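# Lower the cover fully onto the toaster

## Task

Place the cover onto the toaster so that it sits fully down, with no gap left.

## Robot and tools

Robot and frame: two arms, left_arm and right_arm, each ending in a two-finger gripper. All positions use one scene frame. The origin sits at table-top height, halfway between the arms' nominal bases. +z is up, +x points away from the robot over the table, and left_arm is on the +y side. Arm names do not match image left and right. Real bases are slightly off nominal; a BASES line, if present, gives their calibrated places. A gripper's fingers point along its own +z and spread along its own y. end_effector_position (m) is the point between the pads, about 1 cm short of the fingertips. end_effector_quat_wxyz gives its orientation. Printed positions can be a bit off, more so far from the base.

Row format, shared by execute_actions and move: 14 numbers, each in [-1, 1], always for both arms. Numbers 1-7 are left_arm: dx, dy, dz, rx, ry, rz, opening. Numbers 8-14 are the same seven for right_arm. dx to rz are offsets, not poses. They count from that arm's Hand target, along scene axes, and the turn is about the Hand target's position. 1.0 equals 0.6 m for dx, dy, dz and 180 degrees for rotation. rx, ry, rz form a single rotation vector. If the dx, dy, dz length exceeds 1.0 it may be scaled down along its direction. opening is absolute: +1 is fully open (0.094 m) and -1 is closed. A 0 there is a real command, about half open. To keep a gripper unchanged, resend its current value. To re-command an arm to its Hand target, send six zeros for its pose.

execute_actions(actions, cameras): actions is a list of actions. Each action is a list of up to 15 rows, one per 1/30 s control step. If you give fewer rows, the last row repeats until 15 steps are done. Each row in an action is measured from the Hand target at that action's start, not from the row before it. The next action starts from the new Hand target, so the same offset sent twice moves twice as far. An empty list just reports state and images. cameras chooses which images come back: omitted, null or ["all"] means all of them, [] means none. An unknown name voids the call. The result lists end_effector_position at some steps. HELD next to an arm means part of its row was held back at that step.

move(target, speed, blend, opening_speed, blocking, cameras): moves grippers in straight lines toward the offsets in target. target is either one 14-number row, or a list of up to 15 rows that differ only in their pose offsets. Every row counts from the same starting Hand targets. speed is path speed in m/s, from 0.002 to 0.5, default 0.25. Rotation is limited to twice that value in rad/s. Give one value, or one per target. blend (m) rounds corners between listed targets; the default is 0. opening_speed is at least 0.2 per second on the -1..+1 scale. Without it, the opening is sent at once. Path time is capped at 10 s. Moves do not avoid obstacles or the other arm. Grippers lag and can overshoot, more when fast or when the arm is nearly straight. Faster motion and targets set deeper past a contact mean harder impacts. The move: line gives the outcome: done (within 10 mm and 2 degrees), off_target, moving, held or fault. It also shows limits=paced (pose clipped) or limits=held (steps withheld). done does not tell you about contact. With blocking=false the call returns after about 0.5 s. You must call wait or stop before sending more motion.

wait(seconds 0-10, cameras): the scene runs on with the last commands held. It returns early if a running move ends. stop(): brakes a running move; fast moves need space to brake.

zoom_image(camera, region): gives a closer view of the latest image from one camera. region is [x0, y0, x1, y1] in pixels from the top-left, at most 504 by 504. Cameras: cam_head_left, cam_head_right, cam_high, cam_low (896x504 each), cam_left_wrist, cam_right_wrist (616x616 each).

finished_scene(scene): the first call only asks you to check the result. A second call, in a later reply, ends the scene for good. The cover must stay fully seated with the robot's hands off it.

Controller behaviour: on every step, the commanded pose is clipped to within 100 mm and 20 degrees of the measured pose. Hand target then shows the clipped command, which may fall short of what you asked. Send the remainder from there. Friction and weight can leave a gripper about 1 cm off in free air. Waiting does not close that gap, but any further command keeps pushing toward it. If an object blocks an arm, it keeps pressing until you command it back past the gripper. When the wrist is close to the waist axis, a small move can swing the whole arm. A "pose unreachable" line means the clearance check rejected that arm's command. This check does not stop the grippers or wrist cameras from hitting each other.

Grip readings: grip_measured uses the opening scale. With nothing held it reads up to about 1.6 mm wide. On a firmly held hard part it reads up to about 3 mm (0.064) below the part's width. Commanding just below the first-touch reading gives a light hold. About 0.11 below it gives the full force, roughly 50-62 N per pad. To release, command well above grip_measured. grip_effort_nm is the motor effort; negative means closing. It stays offset at rest and does not measure pad force. Joint torques include gravity, have offsets and noise, and numbers 3 and 4 wrap at ±28 N m.

Joint ranges (rad): waist -2.880 to 2.880, shoulder 0.000 to 3.142, elbow 0.000 to 3.019 (straight at 2.964), wrist pitch -1.693 to 1.571, wrist yaw -1.571 to 1.571, wrist roll -2.094 to 2.094.

Motor heat: holding loads, reaching far out or pushing at an unreachable pose heats the motors. At 85 °C a MOTOR HOT line appears. At 100 °C that arm goes limp and drops what it holds for 30 s or more (OVER-TEMPERATURE FAULT), sometimes with no warning first.

Avoid: dropping the cover, letting anything fall or be left off the table (that fails the task), slamming, hard hits or strong presses, and contact between the arms. Expect a held part to be tugged briefly now and then, so grip it securely and lower it gently until it is fully seated.

Each tool is called after "Call:" as name(argument=value, ...), one argument or row to a line, values as JSON.

## Session

Call:
execute_actions(
  actions=[],
)

Scene clock: 0.00 s.
left_arm: end_effector_position=(+0.6859, +0.2742, +0.1082) grip_measured=+1.000 grip_effort_nm=n/a end_effector_quat_wxyz=(+0.188, -0.316, +0.888, +0.275) | right_arm: end_effector_position=(+0.9121, -0.3845, +0.2661) grip_measured=+1.000 grip_effort_nm=n/a end_effector_quat_wxyz=(+0.405, +0.051, +0.893, -0.187)
Joint positions: left_arm=[-0.131 2.278 2.089 -1.275 -0.672 -0.774 0.094] | right_arm=[-0.156 2.417 2.555 -0.817 0.293 -0.146 0.094]
Joint velocities: left_arm=[-0.005 -0.015 0.007 0.002 0.022 -0.066 0] | right_arm=[-0.005 -0.005 0.007 -0.012 -0.095 -0.007 0]
Joint torques (N m): no reading
Heat: left arm: hottest shoulder 29 °C; right arm: hottest shoulder 33 °C.
Hand target: left_arm +0.6933, +0.2733, +0.1226; +0.202, -0.321, +0.886, +0.268 | right_arm +0.9154, -0.3848, +0.2776; +0.416, +0.053, +0.888, -0.187
Tool commands: left_gripper/opening=+1.0 right_gripper/opening=+1.0

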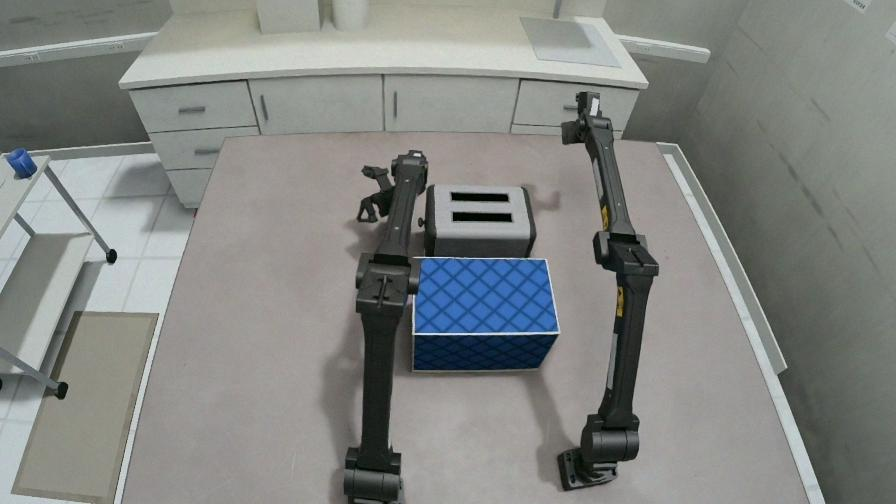

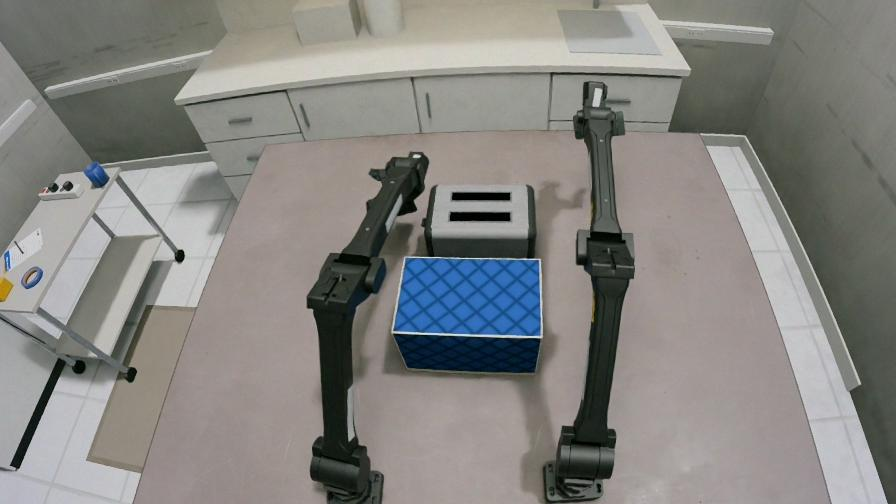

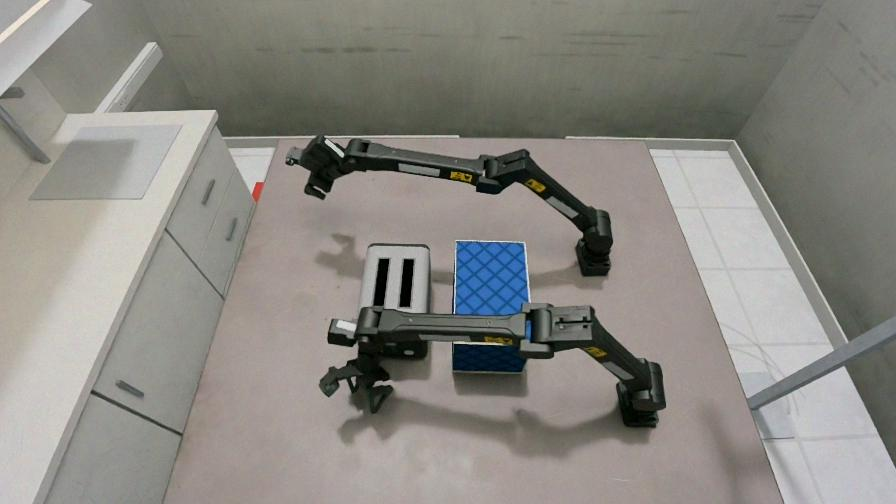

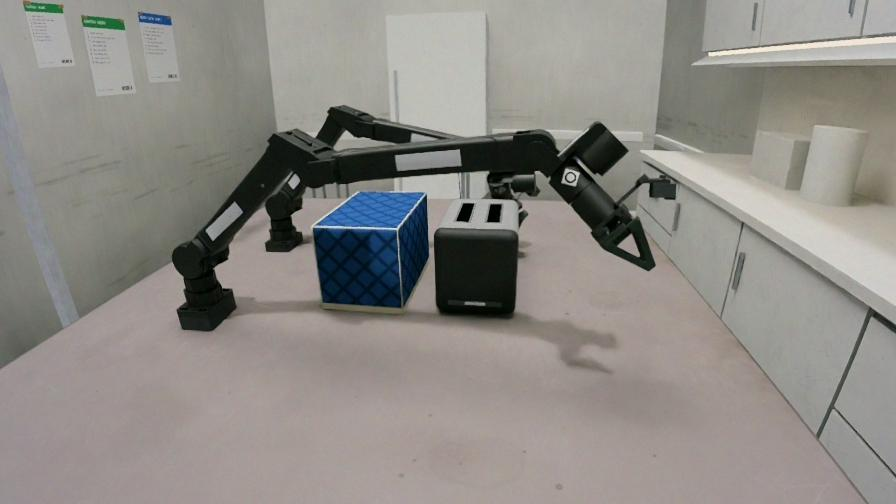

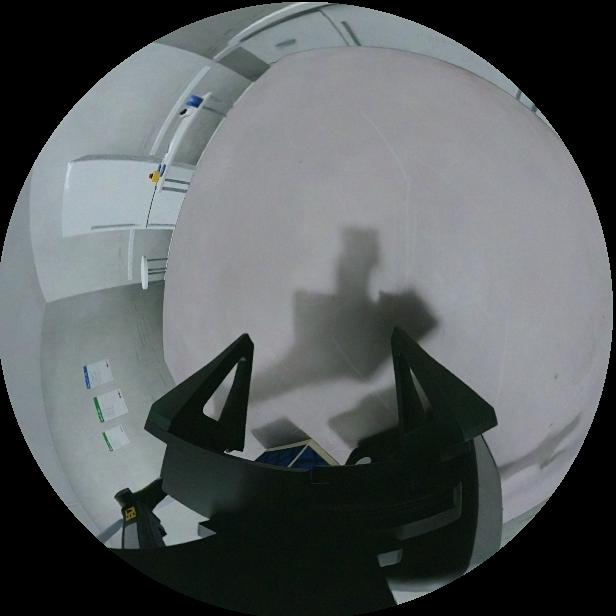

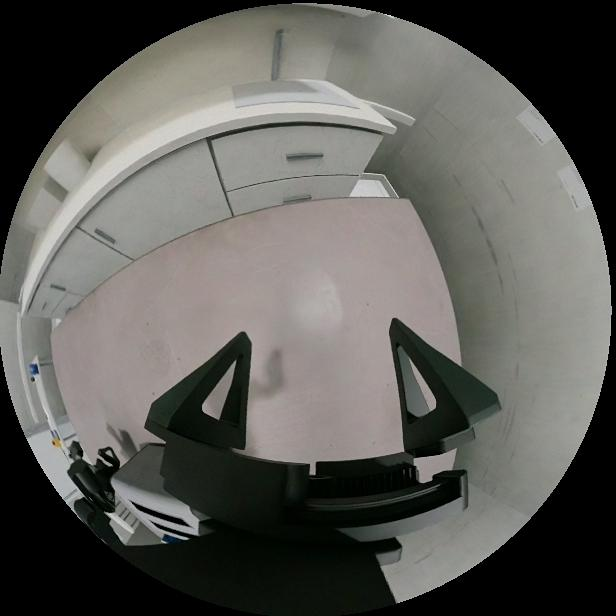

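Call:
move(
  target=[
    [0,0.15,0.33,0,0,0,1,-0.4,0.02,0.07,0,0,0,1],
    [-0.52,0.15,0.33,-0.274,-0.319,-0.727,1,-0.892,0.042,0.07,0.23,-0.128,0.586,1],
  ],
  speed=0.4,
  blend=0.03,
)

Scene clock: 22.47 s.
left_arm: end_effector_position=(+0.3853, +0.3551, +0.3167) grip_measured=+1.000 grip_effort_nm=-0.012 end_effector_quat_wxyz=(+0.620, +0.293, +0.639, -0.348) | right_arm: end_effector_position=(+0.3817, -0.3591, +0.3101) grip_measured=+1.000 grip_effort_nm=-0.012 end_effector_quat_wxyz=(+0.529, -0.353, +0.721, +0.277)
Joint positions: left_arm=[0.626 1.426 1.05 -1.063 1.582 1.357 0.094] | right_arm=[-0.805 1.465 1.144 -1.67 -1.25 -1.984 0.094]
Joint velocities: left_arm=[-0.015 0.005 -0.007 0.002 0.007 -0.051 0] | right_arm=[-0.005 -0.015 0.027 -0.012 0.051 -0.007 0]
Joint torques (N m): left_arm=[1.26 -13.27 7.05 0.14 0.79 0.2] | right_arm=[-1.38 -10.05 9.92 -0.7 -0.45 -0.06]
Heat: left arm: hottest shoulder 33 °C; right arm: hottest shoulder 35 °C.
Hand target: left_arm +0.3817, +0.3616, +0.3253; +0.560, +0.410, +0.570, -0.439 | right_arm +0.3807, -0.3618, +0.3250; +0.518, -0.433, +0.623, +0.395
Off the commanded pose: left_arm 0.010 m, 36 deg; orientation clipped | right_arm 0.010 m, 40 deg; orientation clipped.
joint sent to its limit (left arm) — joint 5 (wrist yaw), upper limit. The joint targets are off in position and orientation.
joint sent to its limit (right arm) — joint 4 (wrist pitch), lower limit. The joint targets are off in position and orientation.
move: off_target (left_arm, right_arm); limits=paced

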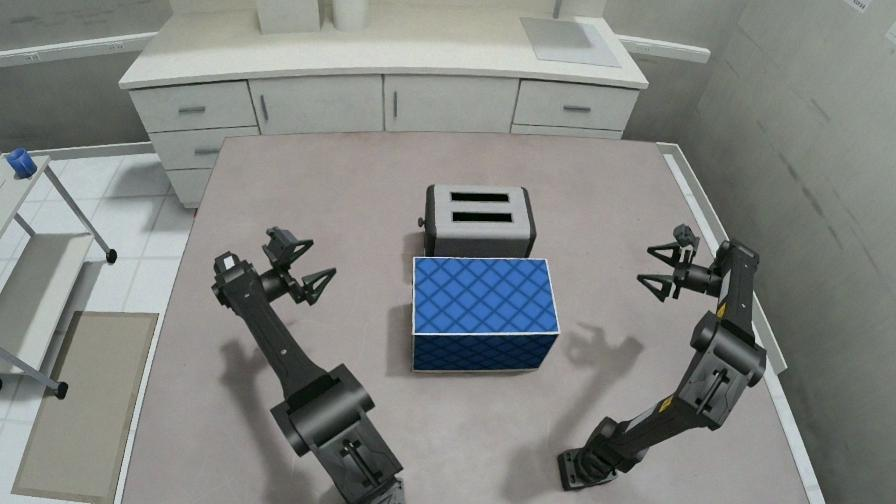

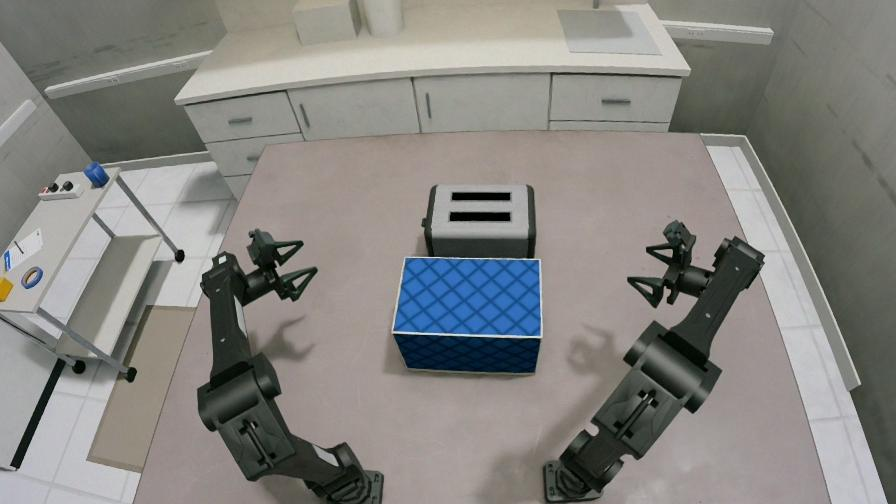

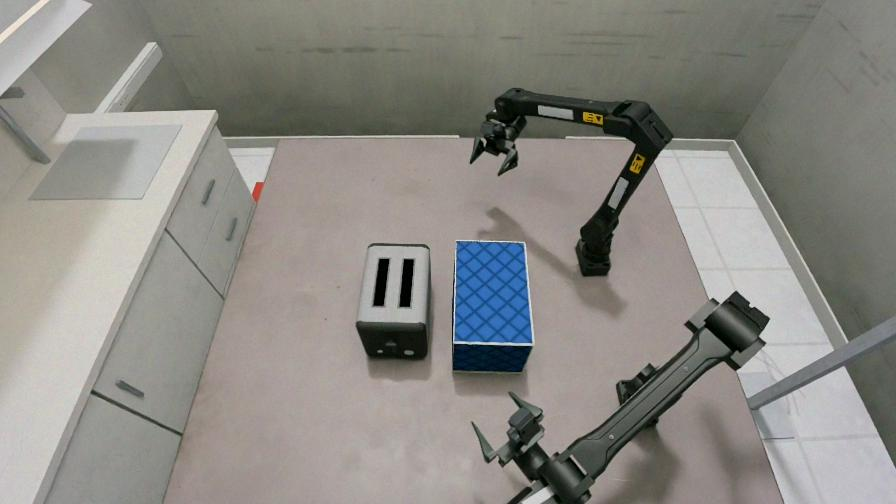

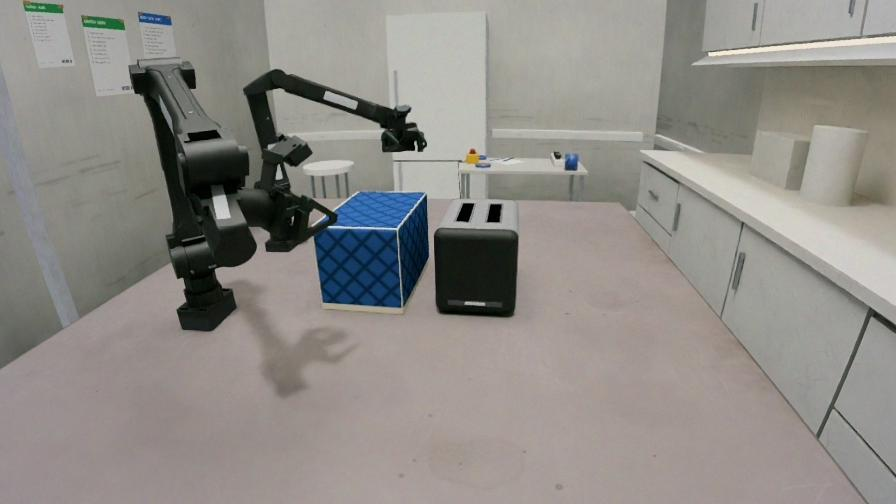

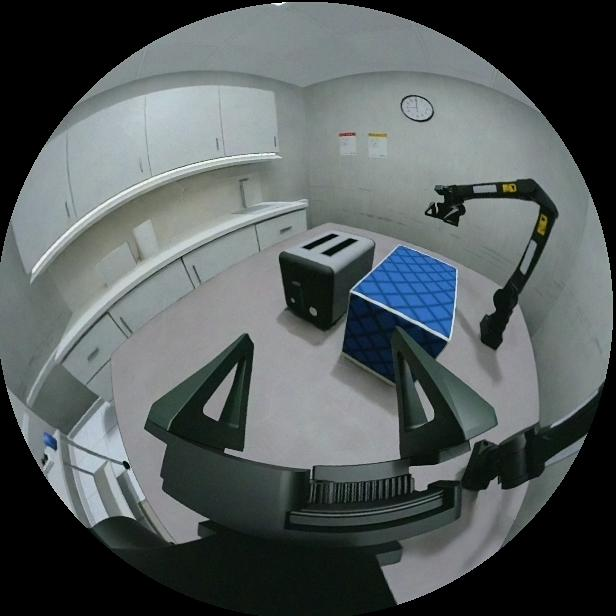

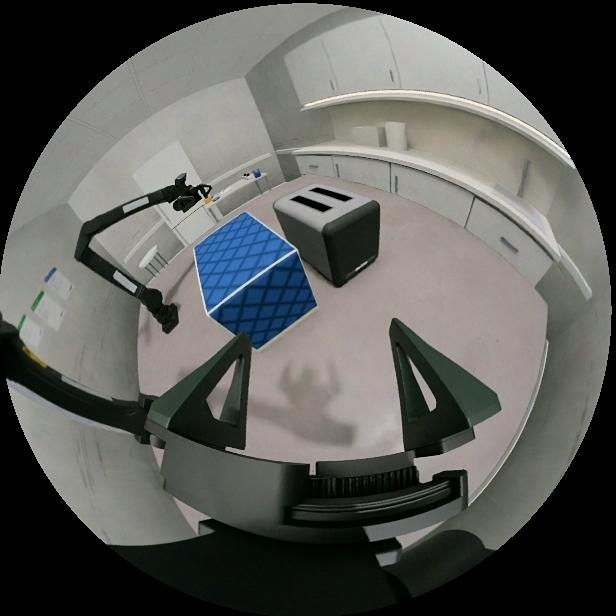

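Call:
move(
  target=[0,-0.1,-0.125,-0.147,0.464,0.013,0.3,0,0.1,-0.125,0.194,0.447,-0.046,0.3],
)

Scene clock: 60.83 s.
left_arm: end_effector_position=(+0.3796, +0.3081, +0.2525) grip_measured=+0.302 grip_effort_nm=-0.095 end_effector_quat_wxyz=(+0.170, -0.160, +0.719, -0.654) | right_arm: end_effector_position=(+0.3798, -0.3057, +0.2601) grip_measured=+0.302 grip_effort_nm=-0.105 end_effector_quat_wxyz=(+0.200, +0.180, +0.739, +0.618)
Joint positions: left_arm=[0.531 1.621 1.095 -1.676 1.464 0.67 0.061] | right_arm=[-0.709 1.538 0.991 -1.67 -1.373 -0.73 0.061]
Joint velocities: left_arm=[-0.034 -0.005 0.007 -0.007 -0.051 -0.081 -0.001] | right_arm=[-0.005 -0.005 0.017 -0.007 0.007 0.066 0]
Joint torques (N m): left_arm=[-1.14 -11.81 6.13 -1.11 0.69 0.04] | right_arm=[0.15 -6.89 5.9 -0.84 -0.72 0.21]
Heat: left arm: hottest shoulder 32 °C; right arm: hottest shoulder 34 °C.
Hand target: left_arm +0.3831, +0.3038, +0.2494; +0.124, -0.127, +0.697, -0.694 | right_arm +0.3799, -0.3005, +0.2504; +0.122, +0.122, +0.695, +0.698
Off the commanded pose: left_arm 0.007 m, 9 deg | right_arm 0.011 m, 15 deg.
joint sent to its limit (left arm) — joint 4 (wrist pitch), lower limit. The joint targets are off in orientation, not in position.
joint sent to its limit (right arm) — joint 4 (wrist pitch), lower limit. The joint targets are off in orientation, not in position.
move: off_target (left_arm, right_arm)

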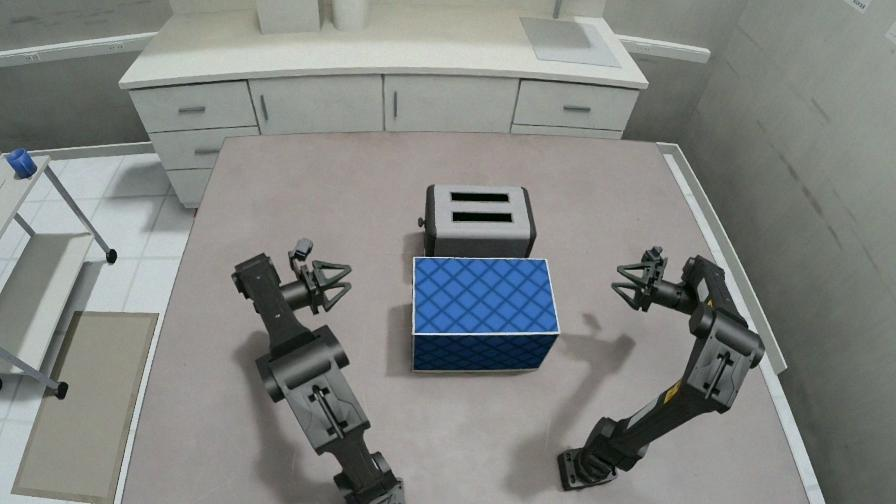

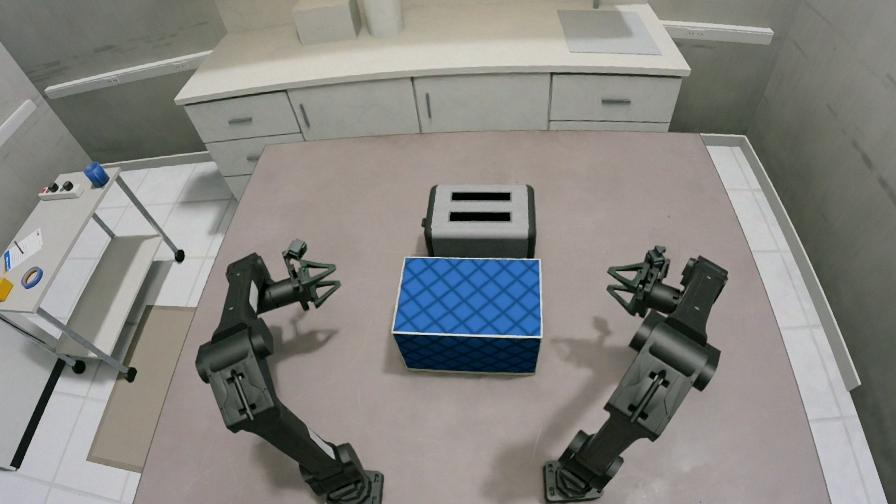

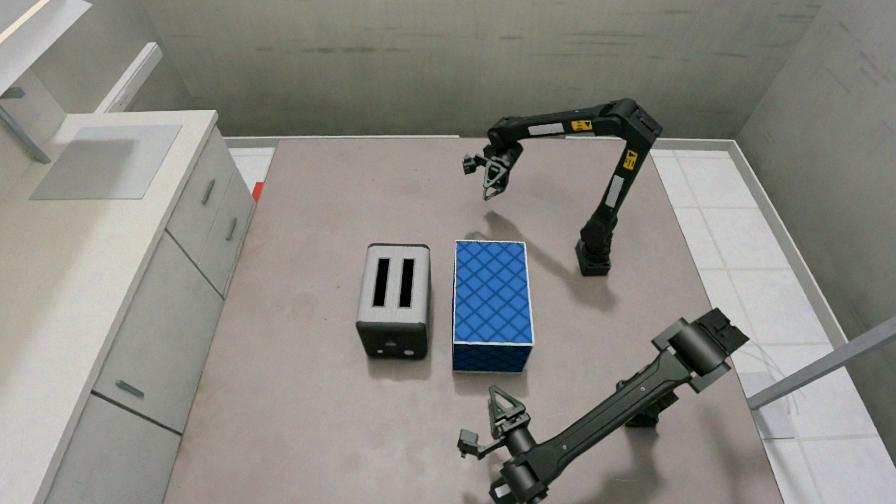

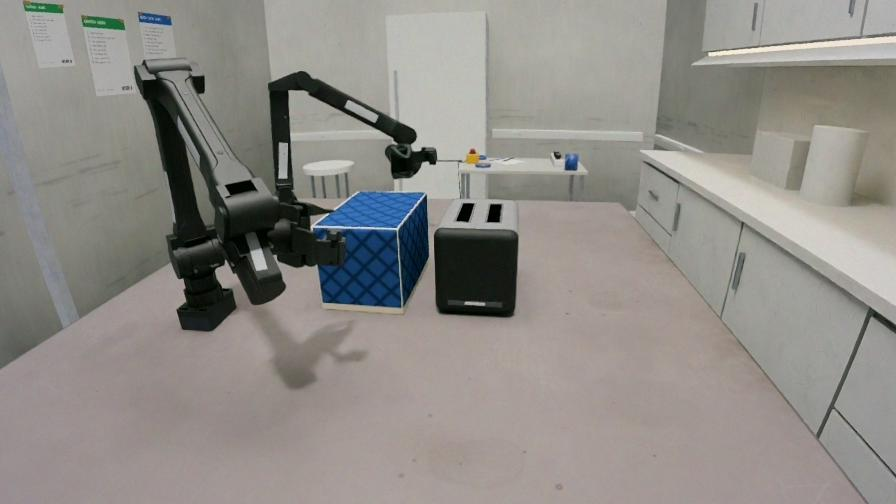

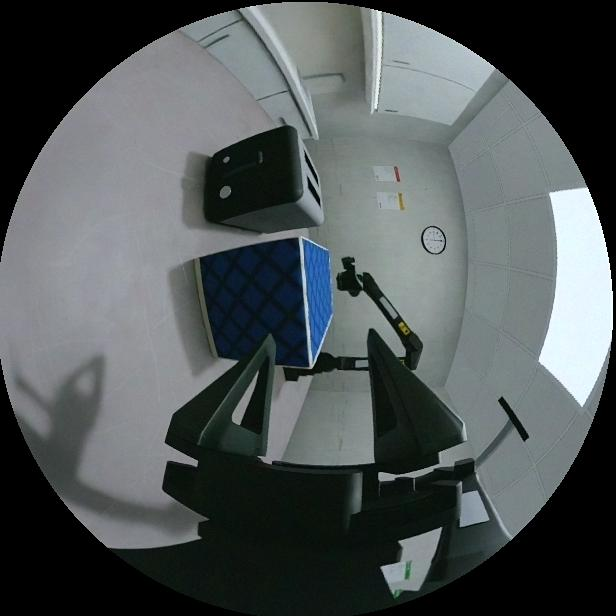

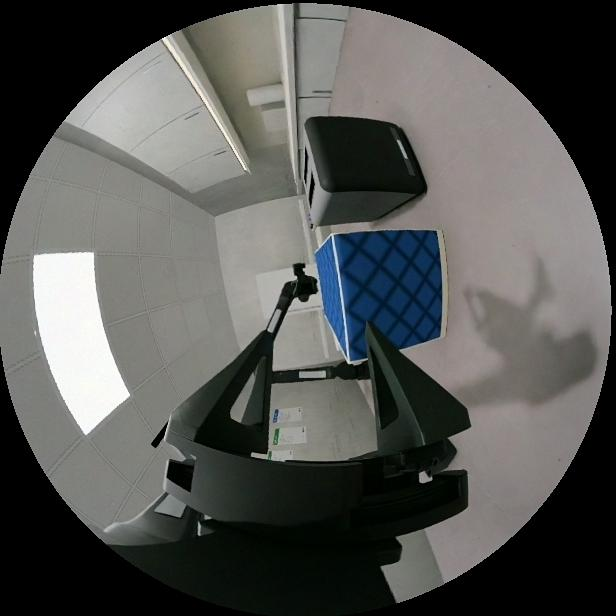

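Call:
move(
  target=[
    [0,0,-0.208,0,0,0,0.3,0,0,-0.208,0,0,0,0.3],
    [0,-0.107,-0.208,0,0,0,0.3,0,0.1,-0.208,0,0,0,0.3],
  ],
  blend=0.03,
)

Scene clock: 74.73 s.
left_arm: end_effector_position=(+0.3811, +0.2439, +0.1298) grip_measured=+0.302 grip_effort_nm=-0.095 end_effector_quat_wxyz=(+0.124, -0.132, +0.700, -0.691) | right_arm: end_effector_position=(+0.3806, -0.2426, +0.1342) grip_measured=+0.302 grip_effort_nm=-0.100 end_effector_quat_wxyz=(+0.141, +0.132, +0.718, +0.668)
Joint positions: left_arm=[0.382 1.927 1.008 -1.659 1.544 0.998 0.061] | right_arm=[-0.556 1.903 0.908 -1.67 -1.425 -1.123 0.061]
Joint velocities: left_arm=[-0.015 0.005 0.002 -0.027 0.007 0.051 0.001] | right_arm=[0.005 0.005 0.012 0.012 -0.022 -0.022 0]
Joint torques (N m): left_arm=[-0.73 -13.39 3.92 -0.72 0.52 0.27] | right_arm=[-0.15 -7.94 3.06 -1.22 -0.46 -0.15]
Heat: left arm: hottest shoulder 31 °C; right arm: hottest shoulder 34 °C.
Hand target: left_arm +0.3831, +0.2420, +0.1242; +0.125, -0.128, +0.699, -0.693 | right_arm +0.3785, -0.2386, +0.1260; +0.122, +0.121, +0.694, +0.700
Off the commanded pose: left_arm 0.007 m, 1 deg | right_arm 0.009 m, 5 deg.
joint sent to its limit (right arm) — joint 4 (wrist pitch), lower limit. The joint targets are off in orientation, not in position.
move: off_target (right_arm)

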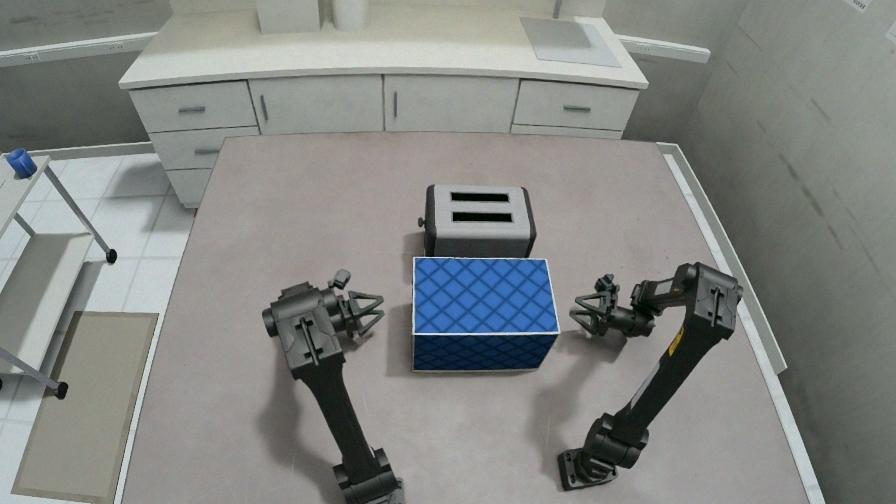

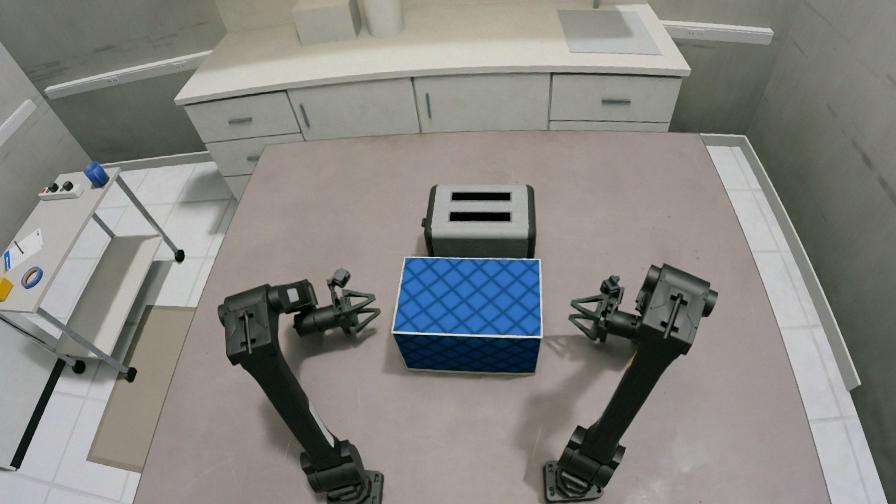

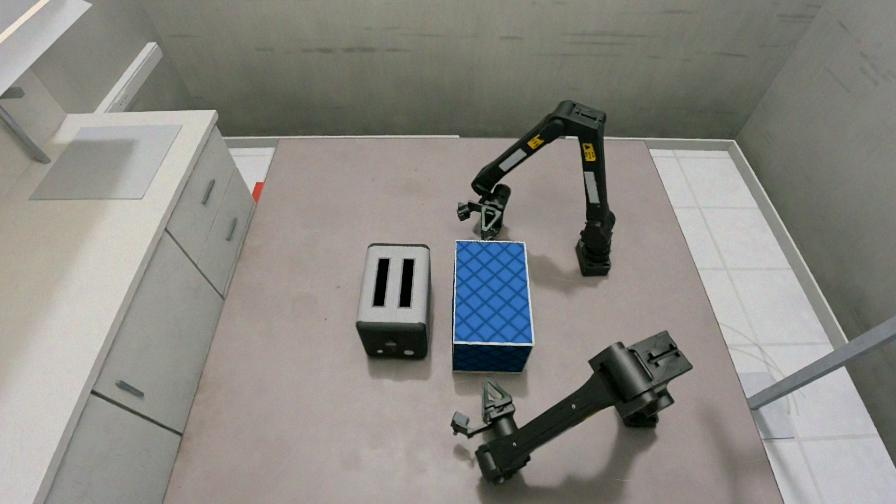

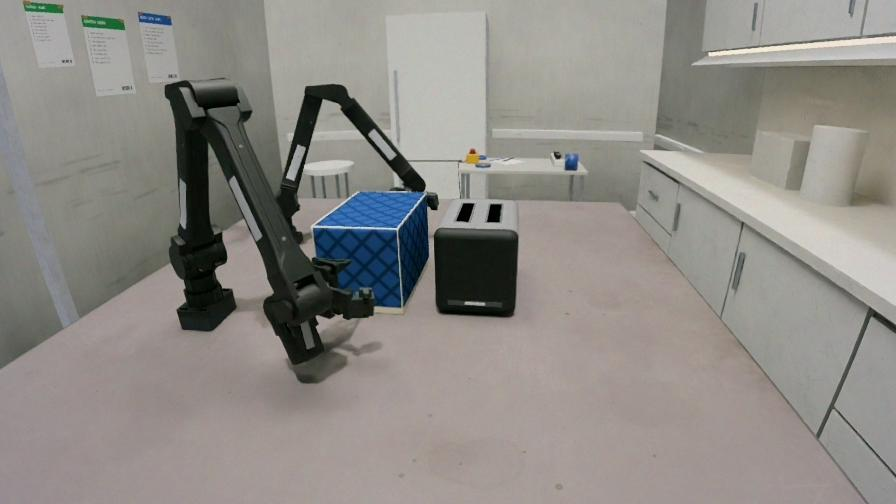

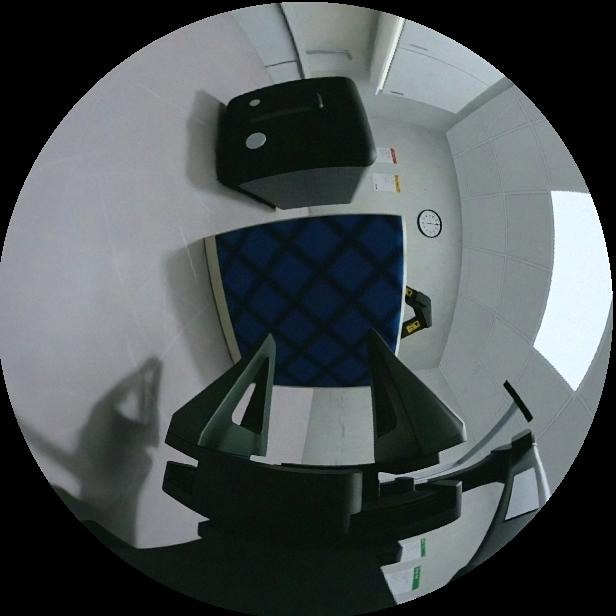

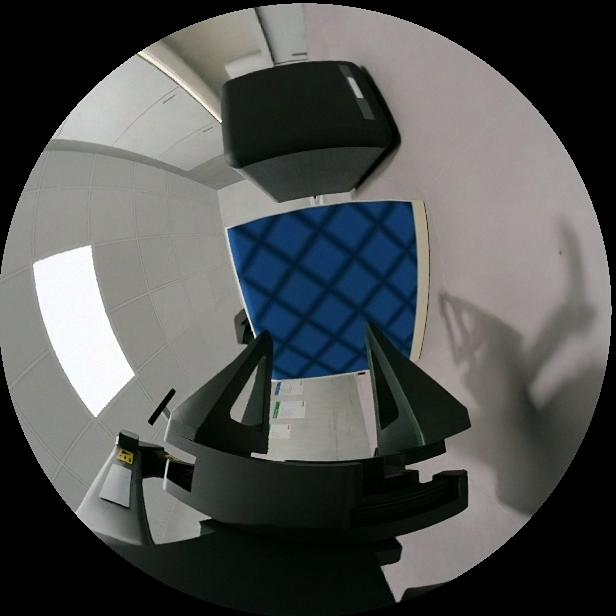

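Call:
move(
  target=[0,-0.11,0,0,0,0,0.3,0,0.10,-0.01,0,0,0,0.3],
  speed=0.06,
)

Call:
zoom_image(
  camera="cam_high",
  region=[340, 180, 640, 480],
)

Scene clock: 81.03 s.
left_arm: end_effector_position=(+0.3757, +0.1810, +0.1273) grip_measured=+0.302 grip_effort_nm=-0.085 end_effector_quat_wxyz=(+0.087, -0.086, +0.700, -0.704) | right_arm: end_effector_position=(+0.3818, -0.1837, +0.1307) grip_measured=+0.302 grip_effort_nm=-0.095 end_effector_quat_wxyz=(+0.132, +0.119, +0.698, +0.694)
Joint positions: left_arm=[0.23 1.932 0.994 -1.629 1.582 0.996 0.061] | right_arm=[-0.399 1.926 0.858 -1.661 -1.564 -1.177 0.061]
Joint velocities: left_arm=[-0.005 -0.005 -0.012 0.007 -0.022 0.022 0.001] | right_arm=[-0.005 -0.015 -0.007 -0.007 0.081 0.037 0]
Joint torques (N m): left_arm=[-1.14 -13.45 4.97 -0.7 0.5 0.06] | right_arm=[-0.15 -7.82 2.21 -0.69 -0.4 -0.09]
Heat: left arm: hottest shoulder 31 °C; right arm: hottest shoulder 34 °C.
Hand target: left_arm +0.3822, +0.1763, +0.1236; +0.124, -0.129, +0.699, -0.692 | right_arm +0.3786, -0.1782, +0.1211; +0.123, +0.121, +0.692, +0.701
Off the commanded pose: left_arm 0.009 m, 7 deg | right_arm 0.012 m, 1 deg.
joint sent to its limit (left arm) — joint 5 (wrist yaw), upper limit. The joint targets are off in orientation, not in position.
joint sent to its limit (right arm) — joint 5 (wrist yaw), lower limit. The joint targets still meet the commanded pose.
move: off_target (left_arm, right_arm)

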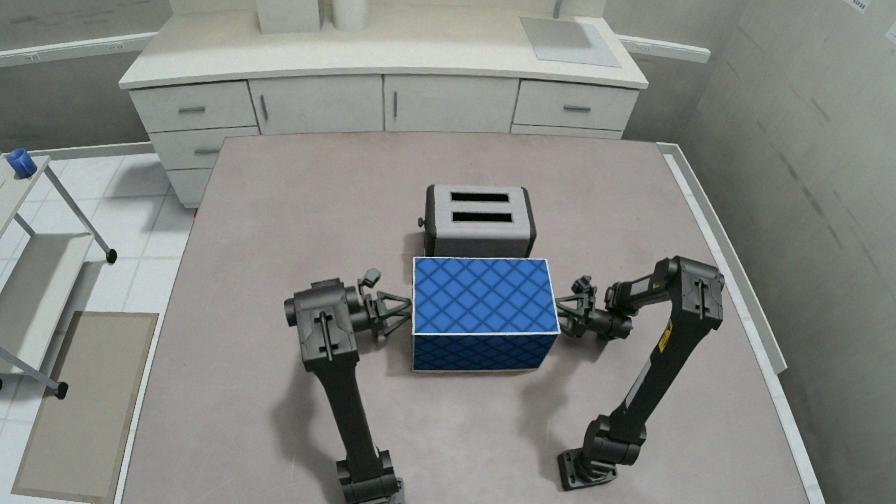

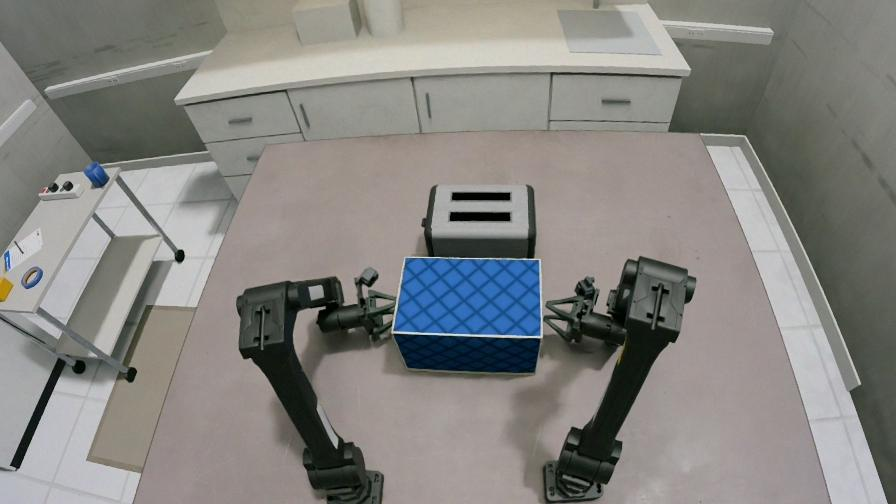

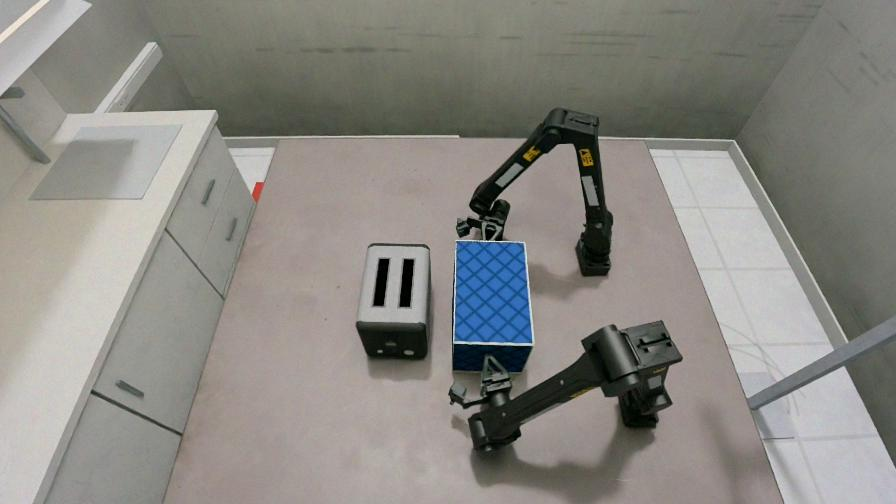

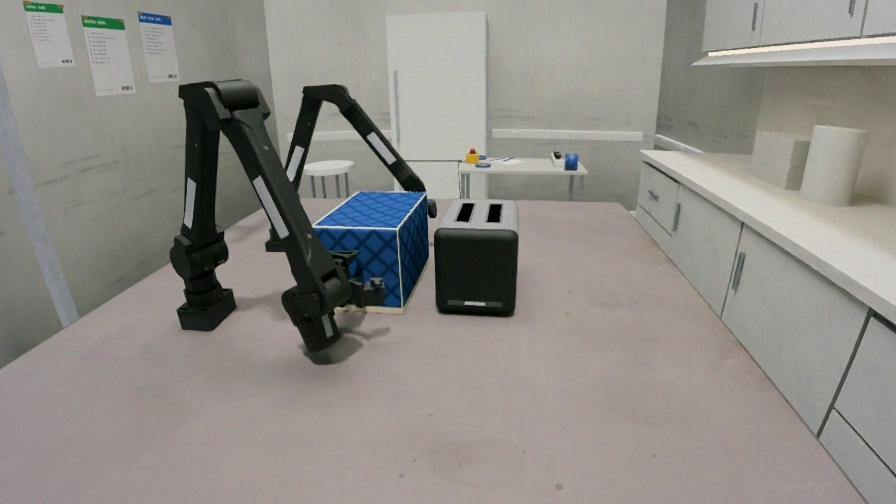

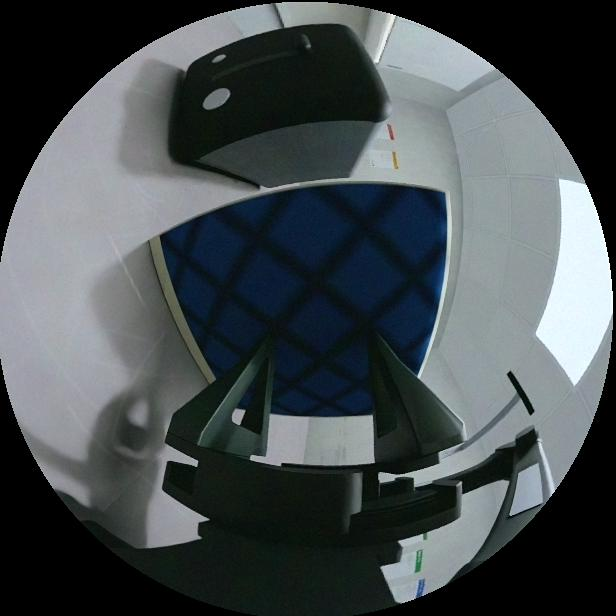

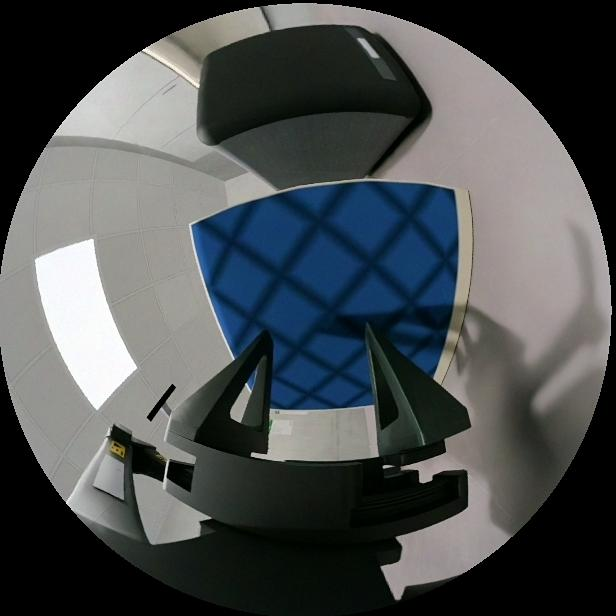

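Scaled by 1.680.

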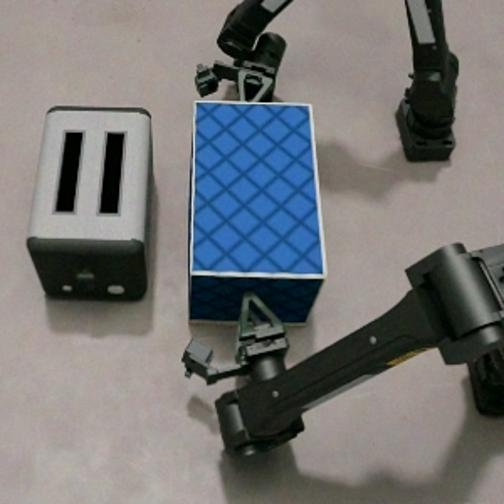

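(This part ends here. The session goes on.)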